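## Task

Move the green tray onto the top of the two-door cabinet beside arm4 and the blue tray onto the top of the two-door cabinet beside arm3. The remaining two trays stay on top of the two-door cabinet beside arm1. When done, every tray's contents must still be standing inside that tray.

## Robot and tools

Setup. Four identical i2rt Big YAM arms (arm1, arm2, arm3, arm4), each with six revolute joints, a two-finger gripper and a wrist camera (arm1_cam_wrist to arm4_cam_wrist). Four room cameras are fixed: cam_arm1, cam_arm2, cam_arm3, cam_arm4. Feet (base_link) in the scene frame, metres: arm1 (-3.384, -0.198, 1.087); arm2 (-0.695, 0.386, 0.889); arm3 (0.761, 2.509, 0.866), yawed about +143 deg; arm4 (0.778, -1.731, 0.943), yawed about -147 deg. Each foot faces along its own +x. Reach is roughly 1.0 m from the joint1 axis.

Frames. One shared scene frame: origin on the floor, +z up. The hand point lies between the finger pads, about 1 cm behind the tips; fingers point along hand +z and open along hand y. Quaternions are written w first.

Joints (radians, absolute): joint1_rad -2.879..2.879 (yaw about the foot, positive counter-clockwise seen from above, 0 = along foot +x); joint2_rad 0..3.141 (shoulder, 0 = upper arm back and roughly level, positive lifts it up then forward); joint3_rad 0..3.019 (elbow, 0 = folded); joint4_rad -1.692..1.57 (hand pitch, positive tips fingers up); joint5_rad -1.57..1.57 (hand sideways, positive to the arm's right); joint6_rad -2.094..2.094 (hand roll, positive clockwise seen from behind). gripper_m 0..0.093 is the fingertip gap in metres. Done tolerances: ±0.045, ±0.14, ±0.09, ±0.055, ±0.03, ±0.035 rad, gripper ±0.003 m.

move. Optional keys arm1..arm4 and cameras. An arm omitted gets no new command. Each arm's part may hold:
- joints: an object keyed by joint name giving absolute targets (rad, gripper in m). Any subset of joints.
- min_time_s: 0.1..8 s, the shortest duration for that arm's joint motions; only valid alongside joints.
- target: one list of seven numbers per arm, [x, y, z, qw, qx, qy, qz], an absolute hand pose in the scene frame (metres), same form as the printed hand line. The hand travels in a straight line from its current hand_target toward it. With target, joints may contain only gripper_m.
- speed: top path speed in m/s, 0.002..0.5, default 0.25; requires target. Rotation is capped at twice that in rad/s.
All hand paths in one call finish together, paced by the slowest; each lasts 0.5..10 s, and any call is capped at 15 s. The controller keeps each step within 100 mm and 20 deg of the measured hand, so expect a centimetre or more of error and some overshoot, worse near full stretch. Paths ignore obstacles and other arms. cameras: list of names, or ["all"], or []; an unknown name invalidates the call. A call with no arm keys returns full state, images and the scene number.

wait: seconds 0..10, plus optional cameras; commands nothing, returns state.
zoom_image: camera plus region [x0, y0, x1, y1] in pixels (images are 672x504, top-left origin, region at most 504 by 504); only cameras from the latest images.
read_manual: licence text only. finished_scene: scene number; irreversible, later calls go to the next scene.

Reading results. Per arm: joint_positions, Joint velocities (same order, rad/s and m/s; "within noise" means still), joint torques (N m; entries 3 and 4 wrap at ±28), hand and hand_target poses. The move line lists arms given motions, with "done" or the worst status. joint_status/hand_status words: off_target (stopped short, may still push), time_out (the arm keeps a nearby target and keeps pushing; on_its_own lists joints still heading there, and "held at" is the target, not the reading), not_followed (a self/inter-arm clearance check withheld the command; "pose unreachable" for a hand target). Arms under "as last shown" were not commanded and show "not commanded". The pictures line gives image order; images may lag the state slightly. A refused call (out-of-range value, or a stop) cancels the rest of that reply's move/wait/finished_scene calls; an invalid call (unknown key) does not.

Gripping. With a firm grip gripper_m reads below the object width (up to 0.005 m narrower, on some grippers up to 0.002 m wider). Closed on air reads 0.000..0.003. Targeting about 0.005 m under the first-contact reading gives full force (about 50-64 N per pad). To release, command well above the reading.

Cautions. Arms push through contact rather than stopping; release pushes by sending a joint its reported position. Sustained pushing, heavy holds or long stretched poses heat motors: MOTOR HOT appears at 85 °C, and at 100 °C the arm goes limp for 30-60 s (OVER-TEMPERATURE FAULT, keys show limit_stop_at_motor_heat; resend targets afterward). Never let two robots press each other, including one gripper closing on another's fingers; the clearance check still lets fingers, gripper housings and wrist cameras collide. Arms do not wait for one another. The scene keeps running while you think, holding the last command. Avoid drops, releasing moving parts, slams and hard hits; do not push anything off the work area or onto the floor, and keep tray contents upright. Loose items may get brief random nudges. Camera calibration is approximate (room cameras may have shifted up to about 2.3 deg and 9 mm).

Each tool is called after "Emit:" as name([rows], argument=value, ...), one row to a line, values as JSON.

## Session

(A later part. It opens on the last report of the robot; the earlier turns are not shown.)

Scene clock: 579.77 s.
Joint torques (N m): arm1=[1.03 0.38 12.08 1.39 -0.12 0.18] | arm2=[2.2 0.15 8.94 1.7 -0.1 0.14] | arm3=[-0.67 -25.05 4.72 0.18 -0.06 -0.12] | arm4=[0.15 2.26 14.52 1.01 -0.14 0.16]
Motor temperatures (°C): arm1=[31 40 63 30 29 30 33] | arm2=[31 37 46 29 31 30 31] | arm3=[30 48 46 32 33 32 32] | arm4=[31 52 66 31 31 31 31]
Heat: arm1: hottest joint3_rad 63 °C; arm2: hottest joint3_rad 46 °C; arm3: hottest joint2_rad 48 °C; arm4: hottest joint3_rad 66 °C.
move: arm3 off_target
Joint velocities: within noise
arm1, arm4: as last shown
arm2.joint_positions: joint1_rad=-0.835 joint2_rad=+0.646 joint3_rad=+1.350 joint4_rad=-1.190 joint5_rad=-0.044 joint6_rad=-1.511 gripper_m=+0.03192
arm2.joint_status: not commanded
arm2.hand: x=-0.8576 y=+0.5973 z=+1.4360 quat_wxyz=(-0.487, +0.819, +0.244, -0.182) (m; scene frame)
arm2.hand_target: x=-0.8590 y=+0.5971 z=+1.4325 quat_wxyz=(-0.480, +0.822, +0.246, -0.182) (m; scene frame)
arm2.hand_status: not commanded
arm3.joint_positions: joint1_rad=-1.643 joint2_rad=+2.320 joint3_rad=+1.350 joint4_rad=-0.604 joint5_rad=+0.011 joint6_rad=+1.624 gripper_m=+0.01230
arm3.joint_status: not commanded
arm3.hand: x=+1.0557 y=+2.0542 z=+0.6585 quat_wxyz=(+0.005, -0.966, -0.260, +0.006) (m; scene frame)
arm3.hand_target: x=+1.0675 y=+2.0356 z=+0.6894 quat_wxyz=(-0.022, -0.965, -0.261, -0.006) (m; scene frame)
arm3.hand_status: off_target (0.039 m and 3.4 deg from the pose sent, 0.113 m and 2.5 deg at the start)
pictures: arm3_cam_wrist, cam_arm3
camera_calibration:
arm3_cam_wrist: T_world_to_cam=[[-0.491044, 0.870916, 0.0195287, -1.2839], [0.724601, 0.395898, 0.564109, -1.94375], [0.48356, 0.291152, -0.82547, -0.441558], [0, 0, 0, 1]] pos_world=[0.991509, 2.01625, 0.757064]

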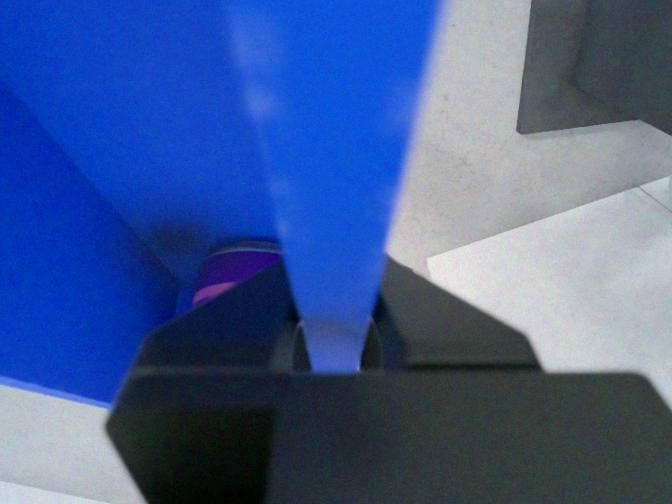

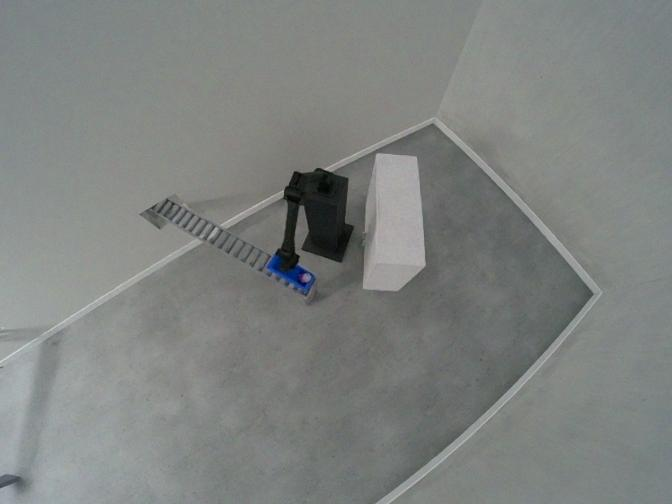

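Emit:
move(arm3={"target": [1.074, 2.025, 0.98, 0.026, 0.965, 0.261, 0.006], "speed": 0.15})

Emit:
move(arm3={"joints": {"joint1_rad": -0.075, "joint5_rad": 0, "joint6_rad": 1.571}, "min_time_s": 5}, cameras=["arm3_cam_wrist", "cam_arm3"])

Scene clock: 587.33 s.
Joint torques (N m): arm1=[0.97 0.38 12.04 1.36 -0.14 0.17] | arm2=[2.26 0.15 8.92 1.7 -0.1 0.14] | arm3=[-0.56 -22.48 11.45 -0.02 0.02 -0.1] | arm4=[0.32 2.08 14.43 1.03 -0.12 0.16]
Motor temperatures (°C): arm1=[31 40 63 30 29 30 33] | arm2=[31 37 46 29 31 30 31] | arm3=[30 48 47 32 33 32 32] | arm4=[31 51 69 31 31 31 31]
Heat: arm1: hottest joint3_rad 63 °C; arm2: hottest joint3_rad 46 °C; arm3: hottest joint2_rad 48 °C; arm4: hottest joint3_rad 69 °C.
move: arm3 off_target
Joint velocities: within noise
arm1, arm2, arm4: as last shown
arm3.joint_positions: joint1_rad=-1.643 joint2_rad=+1.890 joint3_rad=+1.486 joint4_rad=-1.212 joint5_rad=+0.011 joint6_rad=+1.624 gripper_m=+0.01230
arm3.joint_status: not commanded
arm3.hand: x=+1.0567 y=+2.0510 z=+0.9311 quat_wxyz=(+0.025, -0.965, -0.260, +0.013) (m; scene frame)
arm3.hand_target: x=+1.0720 y=+2.0279 z=+0.9807 quat_wxyz=(-0.026, -0.965, -0.261, -0.006) (m; scene frame)
arm3.hand_status: off_target (0.058 m and 6.3 deg from the pose sent, 0.323 m and 3.8 deg at the start)
pictures: none

Scene clock: 592.83 s.
Joint torques (N m): arm1=[1.08 0.44 12 1.4 -0.13 0.16] | arm2=[2.26 0.15 8.94 1.72 -0.1 0.14] | arm3=[-0.21 -22.36 11.52 0.02 -0.14 -0.13] | arm4=[0.26 2.26 14.43 0.98 -0.12 0.14]
Motor temperatures (°C): arm1=[31 40 63 30 29 30 33] | arm2=[31 36 46 29 31 30 31] | arm3=[30 47 51 31 33 32 33] | arm4=[31 50 70 31 31 31 31]
Heat: arm1: hottest joint3_rad 63 °C; arm2: hottest joint3_rad 46 °C; arm3: hottest joint3_rad 51 °C; arm4: hottest joint3_rad 70 °C.
move: arm3 done
Joint velocities: within noise
arm1, arm2, arm4: as last shown
arm3.joint_positions: joint1_rad=-0.076 joint2_rad=+1.890 joint3_rad=+1.486 joint4_rad=-1.212 joint5_rad=+0.008 joint6_rad=+1.579 gripper_m=+0.01230
arm3.joint_status: all done
arm3.hand: x=+1.2194 y=+2.8032 z=+0.9384 quat_wxyz=(+0.011, -0.481, -0.876, +0.018) (m; scene frame)
arm3.hand_target: x=+1.2415 y=+2.8189 z=+0.9883 quat_wxyz=(-0.012, -0.478, -0.878, -0.032) (m; scene frame)
arm3.hand_status: not commanded
pictures: arm3_cam_wrist, cam_arm3
camera_calibration:
arm3_cam_wrist: T_world_to_cam=[[-0.848795, -0.526476, 0.048688, 2.46482], [-0.408453, 0.711405, 0.571899, -2.02688], [-0.335728, 0.465538, -0.818878, -0.00374237], [0, 0, 0, 1]] pos_world=[1.26299, 2.74135, 1.0361]

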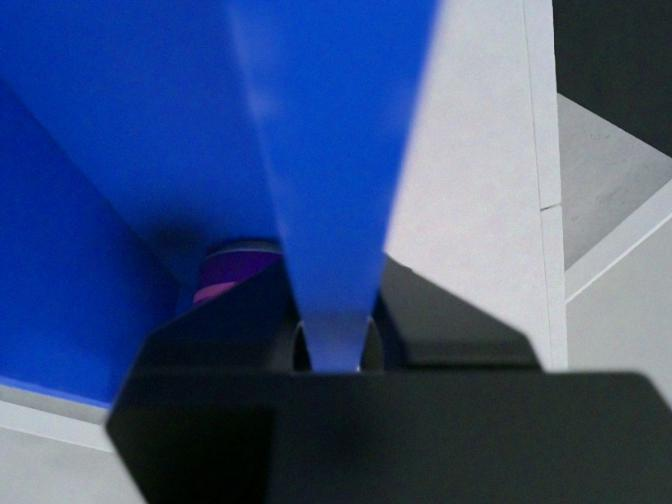

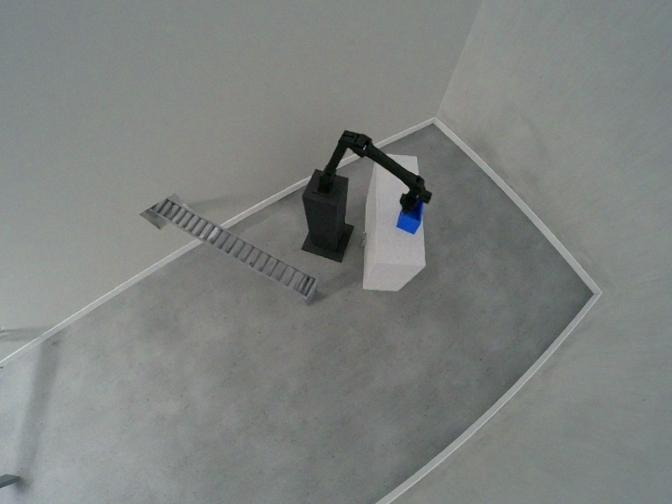

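Emit:
move(arm3={"target": [1.168, 2.772, 0.925, 0.012, 0.489, 0.872, 0.032], "speed": 0.12}, arm4={"joints": {"joint3_rad": 1.95}, "min_time_s": 2}, cameras=["cam_arm3"])

Emit:
move(arm3={"target": [1.164, 2.77, 0.868, 0.008, 0.489, 0.872, 0.022], "speed": 0.12}, cameras=["cam_arm3", "arm3_cam_wrist"])

Scene clock: 603.80 s.
Joint torques (N m): arm1=[0.91 0.26 12.07 1.35 -0.13 0.17] | arm2=[2.26 0.15 8.94 1.7 -0.1 0.14] | arm3=[-0.38 -19.43 7.16 1.31 -0.09 0] | arm4=[0.38 8.06 7.05 1.2 -0.1 0.17]
Motor temperatures (°C): arm1=[31 40 63 30 29 30 33] | arm2=[31 36 46 29 31 30 31] | arm3=[30 47 56 31 33 32 33] | arm4=[31 49 72 31 31 31 31]
Heat: arm1: hottest joint3_rad 63 °C; arm2: hottest joint3_rad 46 °C; arm3: hottest joint3_rad 56 °C; arm4: hottest joint3_rad 72 °C.
move: arm3 off_target; arm4 done
Joint velocities: within noise
arm1, arm2: as last shown
arm3.joint_positions: joint1_rad=-0.076 joint2_rad=+1.749 joint3_rad=+1.155 joint4_rad=-0.999 joint5_rad=+0.008 joint6_rad=+1.590 gripper_m=+0.01230
arm3.joint_status: not commanded
arm3.hand: x=+1.1535 y=+2.7611 z=+0.8968 quat_wxyz=(+0.006, -0.486, -0.874, +0.008) (m; scene frame)
arm3.hand_target: x=+1.1674 y=+2.7714 z=+0.9252 quat_wxyz=(-0.012, -0.489, -0.872, -0.032) (m; scene frame)
arm3.hand_status: off_target (0.034 m and 5.0 deg from the pose sent, 0.062 m and 6.4 deg at the start)
arm4.joint_positions: joint1_rad=-0.150 joint2_rad=+0.651 joint3_rad=+1.930 joint4_rad=-1.193 joint5_rad=+0.023 joint6_rad=-1.589 gripper_m=+0.02995
arm4.joint_status: all done
arm4.hand: x=+0.8549 y=-1.8230 z=+1.7438 quat_wxyz=(-0.292, +0.268, -0.621, +0.677) (m; scene frame)
arm4.hand_target: x=+0.8496 y=-1.8170 z=+1.7490 quat_wxyz=(-0.298, +0.267, -0.616, +0.679) (m; scene frame)
arm4.hand_status: not commanded
pictures: cam_arm3

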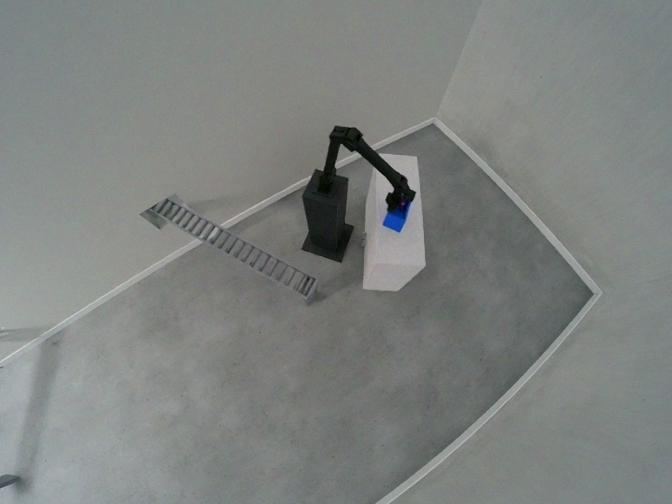

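Scene clock: 605.00 s.
Joint torques (N m): arm1=[1.03 0.26 12.05 1.42 -0.14 0.17] | arm2=[2.2 0.15 8.94 1.7 -0.1 0.14] | arm3=[-0.26 -13.51 5.71 1.94 0.15 0.01] | arm4=[0.21 8.18 7.01 1.25 -0.1 0.16]
Motor temperatures (°C): arm1=[31 40 63 30 29 30 33] | arm2=[31 36 46 29 31 30 31] | arm3=[30 47 56 32 33 32 33] | arm4=[31 49 71 31 31 31 31]
Heat: arm1: hottest joint3_rad 63 °C; arm2: hottest joint3_rad 46 °C; arm3: hottest joint3_rad 56 °C; arm4: hottest joint3_rad 71 °C.
move: arm3 done
Joint velocities: within noise
arm1, arm2, arm4: as last shown
arm3.joint_positions: joint1_rad=-0.076 joint2_rad=+1.770 joint3_rad=+1.119 joint4_rad=-0.889 joint5_rad=+0.004 joint6_rad=+1.590 gripper_m=+0.01230
arm3.joint_status: not commanded
arm3.hand: x=+1.1601 y=+2.7664 z=+0.8763 quat_wxyz=(-0.005, -0.486, -0.874, -0.017) (m; scene frame)
arm3.hand_target: x=+1.1639 y=+2.7698 z=+0.8682 quat_wxyz=(-0.008, -0.489, -0.872, -0.022) (m; scene frame)
arm3.hand_status: done (0.010 m and 0.8 deg from the pose sent, 0.032 m and 3.8 deg at the start)
pictures: arm3_cam_wrist, cam_arm3
camera_calibration:
arm3_cam_wrist: T_world_to_cam=[[-0.855602, -0.516867, -0.0281754, 2.44676], [-0.43613, 0.690498, 0.577064, -1.90398], [-0.27881, 0.506026, -0.816212, -0.237714], [0, 0, 0, 1]] pos_world=[1.19679, 2.69963, 0.973635]

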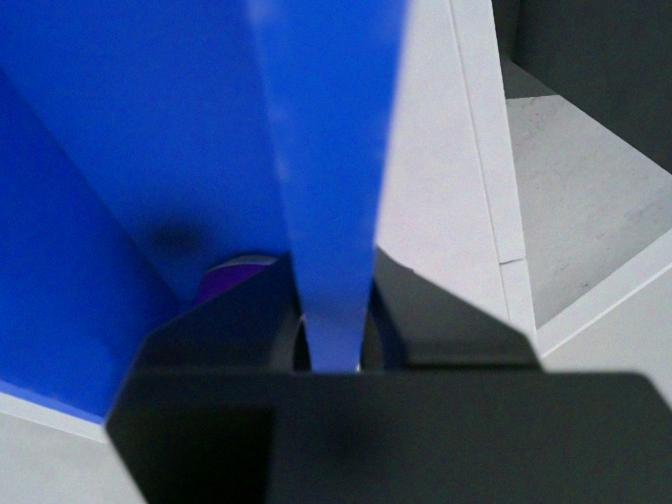

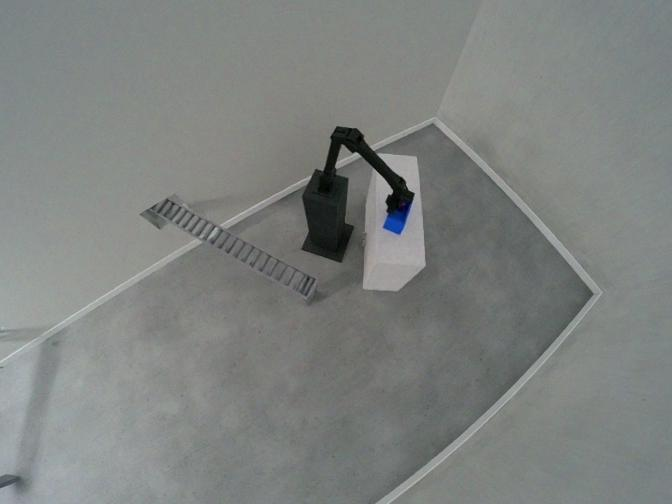

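Emit:
move(arm3={"target": [1.164, 2.77, 0.85, 0.006, 0.489, 0.872, 0.018], "speed": 0.05}, cameras=["cam_arm3", "arm3_cam_wrist"])

Emit:
zoom_image(camera="cam_arm3", region=[350, 140, 450, 300])

Scene clock: 634.70 s.
Joint torques (N m): arm1=[0.97 0.5 12.04 1.4 -0.14 0.17] | arm2=[2.2 0.15 8.92 1.7 -0.1 0.14] | arm3=[-0.44 -14.21 5.48 1.54 0.16 -0.01] | arm4=[0.15 8.47 6.95 1.22 -0.08 0.17]
Motor temperatures (°C): arm1=[31 40 64 30 29 30 33] | arm2=[31 36 46 29 31 30 31] | arm3=[30 47 52 32 33 32 34] | arm4=[31 47 65 31 31 31 31]
Heat: arm1: hottest joint3_rad 64 °C; arm2: hottest joint3_rad 46 °C; arm3: hottest joint3_rad 52 °C; arm4: hottest joint3_rad 65 °C.
move: arm3 done
Joint velocities: within noise
arm1, arm2, arm4: as last shown
arm3.joint_positions: joint1_rad=-0.076 joint2_rad=+1.811 joint3_rad=+1.113 joint4_rad=-0.847 joint5_rad=+0.004 joint6_rad=+1.592 gripper_m=+0.01230
arm3.joint_status: not commanded
arm3.hand: x=+1.1616 y=+2.7676 z=+0.8560 quat_wxyz=(-0.004, -0.487, -0.873, -0.014) (m; scene frame)
arm3.hand_target: x=+1.1640 y=+2.7699 z=+0.8502 quat_wxyz=(-0.006, -0.489, -0.872, -0.018) (m; scene frame)
arm3.hand_status: done (0.007 m and 0.6 deg from the pose sent, 0.027 m and 0.4 deg at the start)
pictures: arm3_cam_wrist, cam_arm3
camera_calibration:
arm3_cam_wrist: T_world_to_cam=[[-0.856509, -0.515629, -0.0227828, 2.44114], [-0.432434, 0.692816, 0.577067, -1.90317], [-0.281768, 0.504115, -0.816379, -0.245513], [0, 0, 0, 1]] pos_world=[1.19869, 2.70103, 0.953439]

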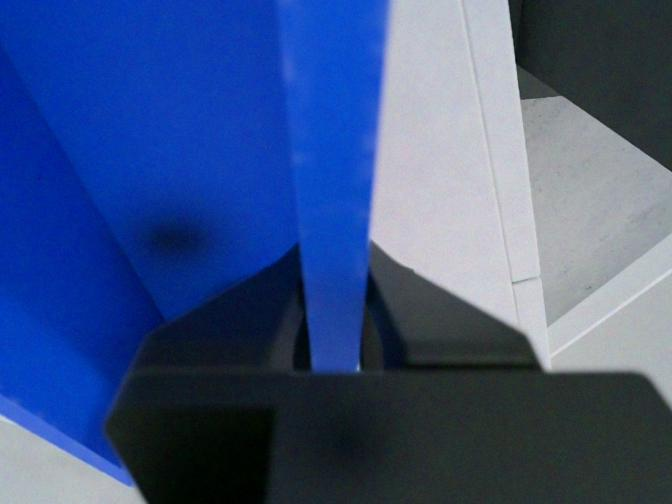

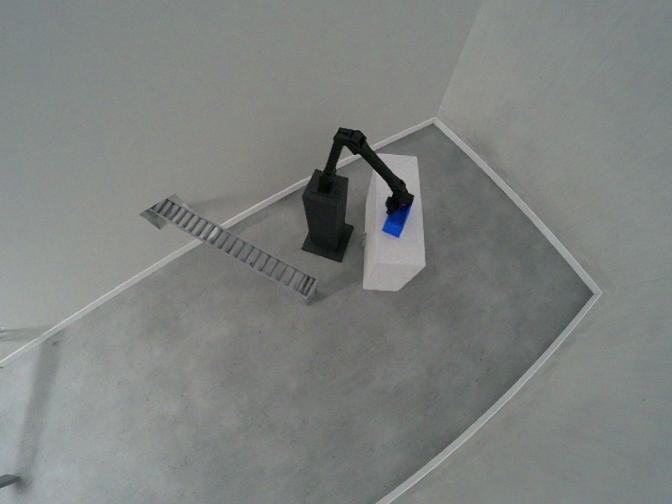

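Scaled by 3.150 from the camera's 672x504 image, which has a finer 960x720 frame.

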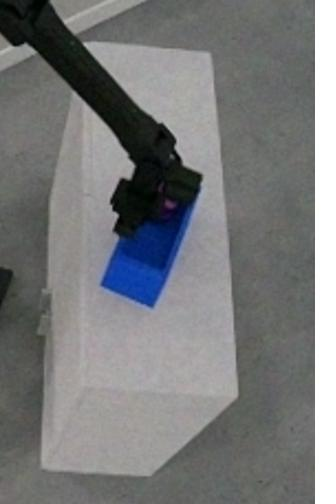

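Emit:
move(arm3={"target": [1.163, 2.769, 0.835, 0.005, 0.489, 0.872, 0.014], "speed": 0.05})

Emit:
move(arm3={"target": [1.162, 2.769, 0.822, 0.004, 0.489, 0.872, 0.012], "speed": 0.04}, cameras=["arm3_cam_wrist"])

Scene clock: 638.77 s.
Joint torques (N m): arm1=[0.85 0.5 12.01 1.39 -0.12 0.17] | arm2=[2.14 0.15 8.95 1.7 -0.1 0.14] | arm3=[-0.44 -14.68 5.29 1.36 0.23 -0.04] | arm4=[-0.09 8.06 6.97 1.2 -0.09 0.17]
Motor temperatures (°C): arm1=[31 40 64 30 29 30 33] | arm2=[31 36 46 29 31 30 31] | arm3=[30 46 51 32 33 32 34] | arm4=[31 47 64 31 31 31 31]
Heat: arm1: hottest joint3_rad 64 °C; arm2: hottest joint3_rad 46 °C; arm3: hottest joint3_rad 51 °C; arm4: hottest joint3_rad 64 °C.
move: arm3 done
Joint velocities: within noise
arm1, arm2, arm4: as last shown
arm3.joint_positions: joint1_rad=-0.076 joint2_rad=+1.841 joint3_rad=+1.104 joint4_rad=-0.815 joint5_rad=+0.004 joint6_rad=+1.595 gripper_m=+0.01230
arm3.joint_status: not commanded
arm3.hand: x=+1.1607 y=+2.7672 z=+0.8399 quat_wxyz=(-0.002, -0.488, -0.873, -0.011) (m; scene frame)
arm3.hand_target: x=+1.1630 y=+2.7689 z=+0.8351 quat_wxyz=(-0.005, -0.489, -0.872, -0.014) (m; scene frame)
arm3.hand_status: done (0.006 m and 0.5 deg from the pose sent, 0.021 m and 0.3 deg at the start)
pictures: none

Scene clock: 639.77 s.
Joint torques (N m): arm1=[0.79 0.32 12.05 1.36 -0.15 0.16] | arm2=[2.2 0.15 8.92 1.7 -0.1 0.14] | arm3=[-0.26 -14.86 5.2 1.29 0.24 -0.05] | arm4=[0.09 8.12 7.01 1.11 -0.1 0.17]
Motor temperatures (°C): arm1=[31 40 64 30 29 30 33] | arm2=[31 36 46 29 31 30 31] | arm3=[30 46 51 32 33 32 34] | arm4=[31 47 64 31 31 31 31]
Heat: arm1: hottest joint3_rad 64 °C; arm2: hottest joint3_rad 46 °C; arm3: hottest joint3_rad 51 °C; arm4: hottest joint3_rad 64 °C.
move: arm3 done
Joint velocities: within noise
arm1.joint_positions: joint1_rad=-1.445 joint2_rad=+0.644 joint3_rad=+1.308 joint4_rad=-1.191 joint5_rad=+0.023 joint6_rad=-1.553 gripper_m=+0.03495
arm1.joint_status: not commanded
arm1.hand: x=-3.3944 y=+0.0808 z=+1.6071 quat_wxyz=(-0.494, +0.869, +0.016, -0.018) (m; scene frame)
arm1.hand_target: x=-3.3964 y=+0.0770 z=+1.6256 quat_wxyz=(-0.506, +0.862, +0.019, -0.021) (m; scene frame)
arm1.hand_status: not commanded
arm2, arm4: as last shown
arm3.joint_positions: joint1_rad=-0.076 joint2_rad=+1.867 joint3_rad=+1.097 joint4_rad=-0.787 joint5_rad=+0.004 joint6_rad=+1.597 gripper_m=+0.01230
arm3.joint_status: not commanded
arm3.hand: x=+1.1601 y=+2.7670 z=+0.8265 quat_wxyz=(-0.001, -0.489, -0.872, -0.009) (m; scene frame)
arm3.hand_target: x=+1.1620 y=+2.7689 z=+0.8221 quat_wxyz=(-0.004, -0.489, -0.872, -0.012) (m; scene frame)
arm3.hand_status: done (0.005 m and 0.4 deg from the pose sent, 0.018 m and 0.3 deg at the start)
pictures: arm3_cam_wrist
camera_calibration:
arm3_cam_wrist: T_world_to_cam=[[-0.85932, -0.511312, -0.0113702, 2.42074], [-0.42328, 0.698541, 0.576953, -1.91272], [-0.28706, 0.5006, -0.816698, -0.253614], [0, 0, 0, 1]] pos_world=[1.19777, 2.70083, 0.923949]

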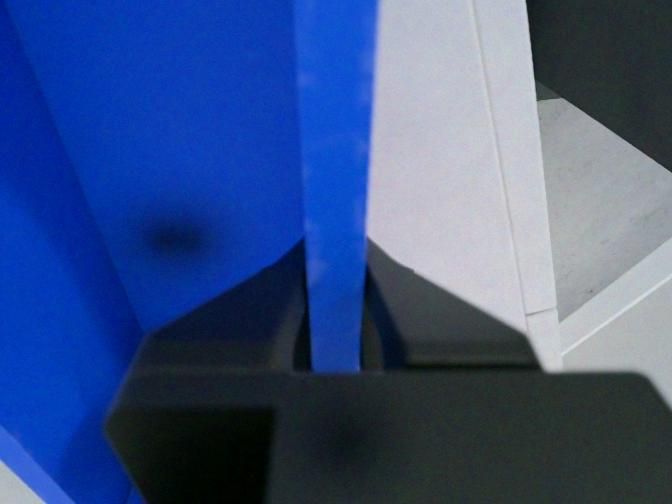

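Emit:
move(arm3={"target": [1.161, 2.768, 0.813, 0.003, 0.489, 0.872, 0.01], "speed": 0.04})

Emit:
move(arm3={"target": [1.1605, 2.7675, 0.805, 0.002, 0.489, 0.872, 0.006], "speed": 0.03}, cameras=["arm3_cam_wrist"])

Scene clock: 643.77 s.
Joint torques (N m): arm1=[0.79 0.32 12.1 1.4 -0.13 0.17] | arm2=[2.26 0.15 8.94 1.7 -0.1 0.14] | arm3=[-0.44 -14.27 4.94 1.52 0.25 -0.06] | arm4=[0.21 8.18 6.99 1.2 -0.09 0.17]
Motor temperatures (°C): arm1=[31 40 64 30 29 30 33] | arm2=[31 35 46 29 31 30 31] | arm3=[30 46 51 32 33 32 34] | arm4=[31 47 64 31 31 31 31]
Heat: arm1: hottest joint3_rad 64 °C; arm2: hottest joint3_rad 46 °C; arm3: hottest joint3_rad 51 °C; arm4: hottest joint3_rad 64 °C.
move: arm3 done
Joint velocities: within noise
arm1, arm4: as last shown
arm2.joint_positions: joint1_rad=-0.835 joint2_rad=+0.646 joint3_rad=+1.350 joint4_rad=-1.190 joint5_rad=-0.044 joint6_rad=-1.511 gripper_m=+0.03192
arm2.joint_status: not commanded
arm2.hand: x=-0.8576 y=+0.5973 z=+1.4360 quat_wxyz=(-0.487, +0.819, +0.244, -0.182) (m; scene frame)
arm2.hand_target: x=-0.8590 y=+0.5971 z=+1.4325 quat_wxyz=(-0.480, +0.822, +0.246, -0.182) (m; scene frame)
arm2.hand_status: not commanded
arm3.joint_positions: joint1_rad=-0.076 joint2_rad=+1.876 joint3_rad=+1.094 joint4_rad=-0.774 joint5_rad=+0.004 joint6_rad=+1.597 gripper_m=+0.01230
arm3.joint_status: not commanded
arm3.hand: x=+1.1600 y=+2.7670 z=+0.8214 quat_wxyz=(-0.002, -0.489, -0.872, -0.009) (m; scene frame)
arm3.hand_target: x=+1.1609 y=+2.7678 z=+0.8132 quat_wxyz=(-0.003, -0.489, -0.872, -0.010) (m; scene frame)
arm3.hand_status: done (0.009 m and 0.2 deg from the pose sent, 0.014 m and 0.2 deg at the start)
pictures: none

Scene clock: 644.73 s.
Joint torques (N m): arm1=[0.85 0.21 12.08 1.37 -0.12 0.17] | arm2=[2.2 0.21 8.92 1.7 -0.11 0.14] | arm3=[-0.38 -12.75 4.93 1.91 0.32 -0.05] | arm4=[0.15 8.18 6.93 1.22 -0.09 0.2]
Motor temperatures (°C): arm1=[31 40 64 30 29 30 33] | arm2=[31 35 46 29 31 30 31] | arm3=[30 46 51 32 33 32 34] | arm4=[31 47 63 31 31 31 31]
Heat: arm1: hottest joint3_rad 64 °C; arm2: hottest joint3_rad 46 °C; arm3: hottest joint3_rad 51 °C; arm4: hottest joint3_rad 63 °C.
move: arm3 off_target
Joint velocities: within noise
arm1, arm2, arm4: as last shown
arm3.joint_positions: joint1_rad=-0.076 joint2_rad=+1.876 joint3_rad=+1.094 joint4_rad=-0.774 joint5_rad=+0.004 joint6_rad=+1.597 gripper_m=+0.01230
arm3.joint_status: not commanded
arm3.hand: x=+1.1600 y=+2.7670 z=+0.8212 quat_wxyz=(-0.001, -0.489, -0.872, -0.009) (m; scene frame)
arm3.hand_target: x=+1.1600 y=+2.7670 z=+0.8055 quat_wxyz=(-0.002, -0.489, -0.872, -0.006) (m; scene frame)
arm3.hand_status: off_target (0.016 m and 0.4 deg from the pose sent, 0.016 m and 0.4 deg at the start)
pictures: arm3_cam_wrist
camera_calibration:
arm3_cam_wrist: T_world_to_cam=[[-0.85932, -0.511312, -0.0113702, 2.42059], [-0.42328, 0.698541, 0.576953, -1.90971], [-0.28706, 0.5006, -0.816698, -0.257971], [0, 0, 0, 1]] pos_world=[1.19767, 2.70083, 0.918649]

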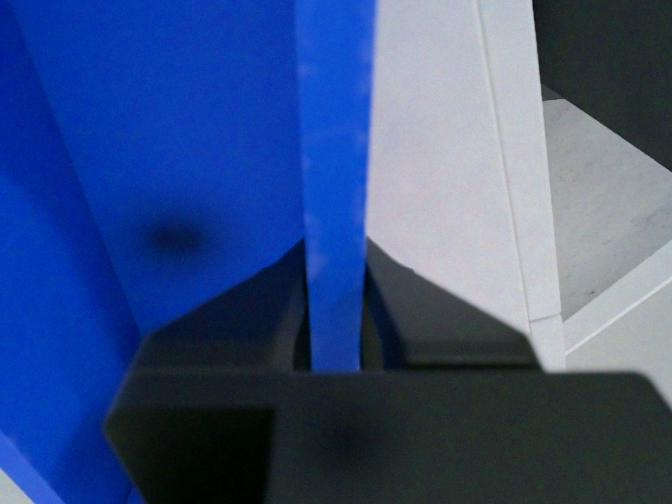

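Seated. Release gently.

Emit:
move(arm3={"target": [1.1605, 2.7675, 0.82, 0.002, 0.489, 0.872, 0.008], "speed": 0.1, "joints": {"gripper_m": 0.03}}, cameras=["arm3_cam_wrist"])

Emit:
move(arm3={"target": [1.1605, 2.7675, 0.95, 0.002, 0.489, 0.872, 0.006], "speed": 0.15}, cameras=["arm3_cam_wrist", "cam_arm1", "cam_arm3", "cam_arm4"])

Scene clock: 649.13 s.
Joint torques (N m): arm1=[0.97 0.09 12.04 1.46 -0.13 0.18] | arm2=[2.26 0.21 8.94 1.7 -0.1 0.14] | arm3=[-0.44 -16.38 5.27 0.01 0.23 -0.06] | arm4=[0.03 8.18 7.02 1.2 -0.1 0.18]
Motor temperatures (°C): arm1=[31 40 64 30 29 30 33] | arm2=[31 35 46 29 31 30 31] | arm3=[30 46 51 32 33 32 34] | arm4=[31 47 63 31 31 31 31]
Heat: arm1: hottest joint3_rad 64 °C; arm2: hottest joint3_rad 46 °C; arm3: hottest joint3_rad 51 °C; arm4: hottest joint3_rad 63 °C.
move: arm3 done
Joint velocities: within noise
arm1, arm2, arm4: as last shown
arm3.joint_positions: joint1_rad=-0.076 joint2_rad=+1.887 joint3_rad=+1.094 joint4_rad=-0.763 joint5_rad=+0.004 joint6_rad=+1.597 gripper_m=+0.02992
arm3.joint_status: all done
arm3.hand: x=+1.1605 y=+2.7674 z=+0.8163 quat_wxyz=(-0.001, -0.489, -0.872, -0.009) (m; scene frame)
arm3.hand_target: x=+1.1605 y=+2.7674 z=+0.8199 quat_wxyz=(-0.002, -0.489, -0.872, -0.008) (m; scene frame)
arm3.hand_status: done (0.004 m and 0.1 deg from the pose sent, 0.001 m and 0.2 deg at the start)
pictures: arm3_cam_wrist
camera_calibration:
arm3_cam_wrist: T_world_to_cam=[[-0.859343, -0.511291, -0.0105646, 2.4204], [-0.422879, 0.698826, 0.576901, -1.90809], [-0.287582, 0.500224, -0.816745, -0.260427], [0, 0, 0, 1]] pos_world=[1.19817, 2.70123, 0.91365]

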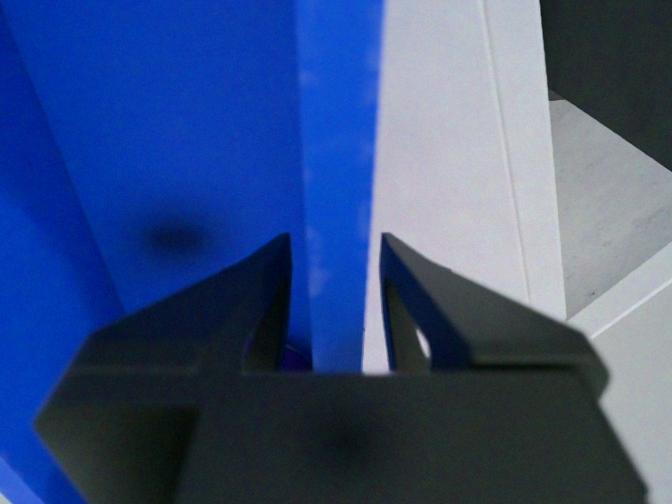

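Scene clock: 650.77 s.
Joint torques (N m): arm1=[0.79 0.44 12.08 1.43 -0.13 0.17] | arm2=[2.2 0.15 8.94 1.7 -0.1 0.14] | arm3=[-0.15 -14.68 8.94 -0.1 0.3 -0.03] | arm4=[0.09 7.77 7.06 1.16 -0.08 0.16]
Motor temperatures (°C): arm1=[31 40 64 30 29 30 33] | arm2=[31 35 46 29 31 30 31] | arm3=[30 46 51 32 33 32 34] | arm4=[31 47 63 31 31 31 31]
Heat: arm1: hottest joint3_rad 64 °C; arm2: hottest joint3_rad 46 °C; arm3: hottest joint3_rad 51 °C; arm4: hottest joint3_rad 63 °C.
move: arm3 off_target
Joint velocities: within noise
arm1, arm2: as last shown
arm3.joint_positions: joint1_rad=-0.076 joint2_rad=+1.682 joint3_rad=+1.184 joint4_rad=-1.092 joint5_rad=+0.005 joint6_rad=+1.597 gripper_m=+0.02993
arm3.joint_status: not commanded
arm3.hand: x=+1.1493 y=+2.7586 z=+0.9359 quat_wxyz=(+0.006, -0.489, -0.872, +0.006) (m; scene frame)
arm3.hand_target: x=+1.1601 y=+2.7672 z=+0.9501 quat_wxyz=(-0.002, -0.489, -0.872, -0.006) (m; scene frame)
arm3.hand_status: off_target (0.020 m and 1.7 deg from the pose sent, 0.134 m and 0.4 deg at the start)
arm4.joint_positions: joint1_rad=-0.150 joint2_rad=+0.651 joint3_rad=+1.930 joint4_rad=-1.193 joint5_rad=+0.023 joint6_rad=-1.589 gripper_m=+0.02995
arm4.joint_status: not commanded
arm4.hand: x=+0.8549 y=-1.8230 z=+1.7438 quat_wxyz=(-0.292, +0.268, -0.621, +0.677) (m; scene frame)
arm4.hand_target: x=+0.8496 y=-1.8170 z=+1.7490 quat_wxyz=(-0.298, +0.267, -0.616, +0.679) (m; scene frame)
arm4.hand_status: not commanded
pictures: arm3_cam_wrist, cam_arm1, cam_arm3, cam_arm4
camera_calibration:
arm3_cam_wrist: T_world_to_cam=[[-0.858945, -0.511537, 0.0233057, 2.37614], [-0.406886, 0.709438, 0.575449, -2.02203], [-0.310898, 0.484797, -0.817505, -0.0913973], [0, 0, 0, 1]] pos_world=[1.18982, 2.6943, 1.03348]

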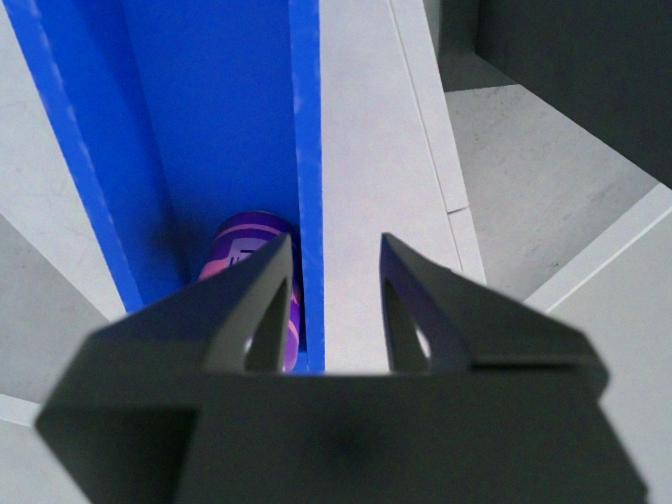

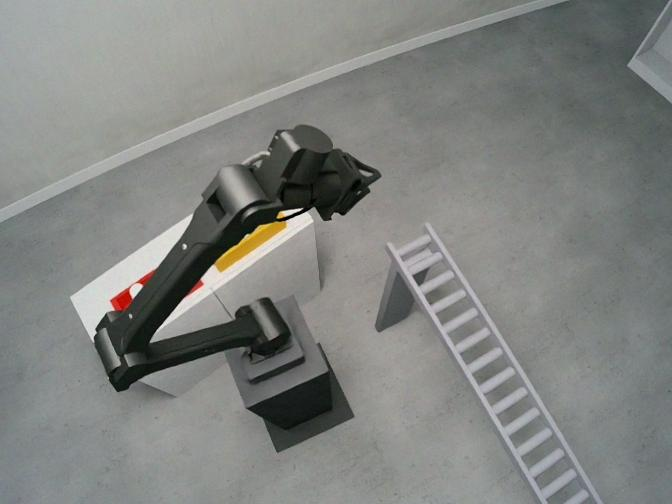

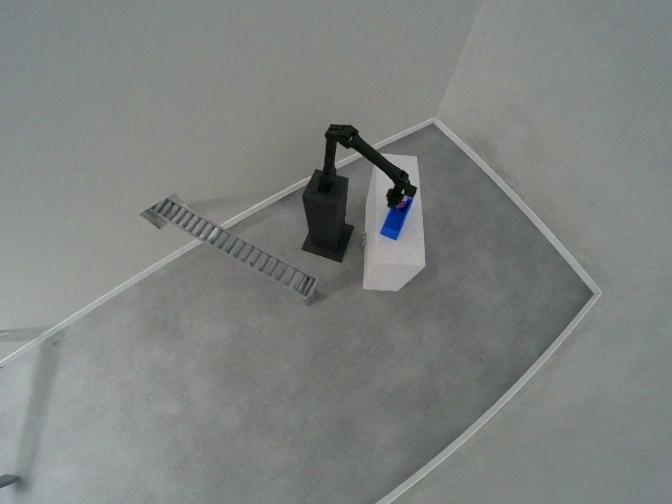

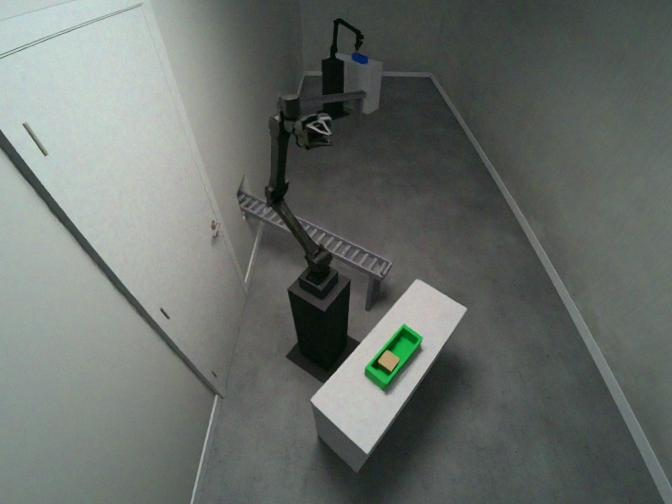

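Emit:
zoom_image(camera="cam_arm3", region=[370, 170, 430, 250])

Emit:
zoom_image(camera="arm3_cam_wrist", region=[120, 180, 400, 380])

Scaled by 6.300 from the camera's 672x504 image, which has a finer 960x720 frame.

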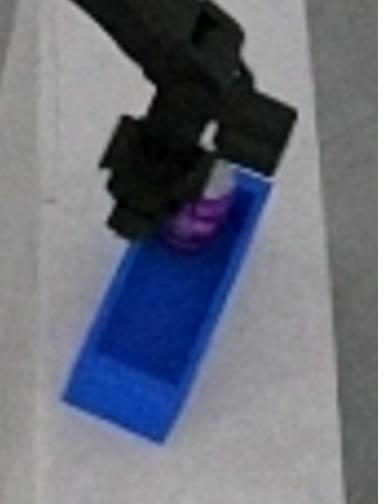

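Scaled by 1.800 from the camera's 672x504 image, which has a finer 960x720 frame.

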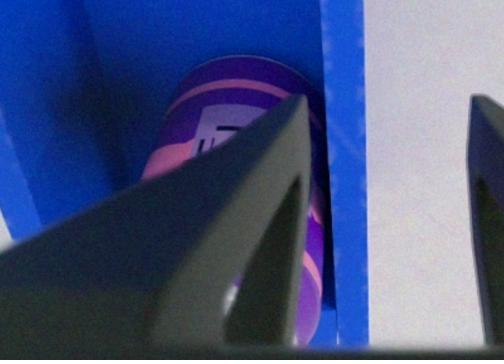

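Emit:
finished_scene(scene=2)

The scene is finished: the task was done.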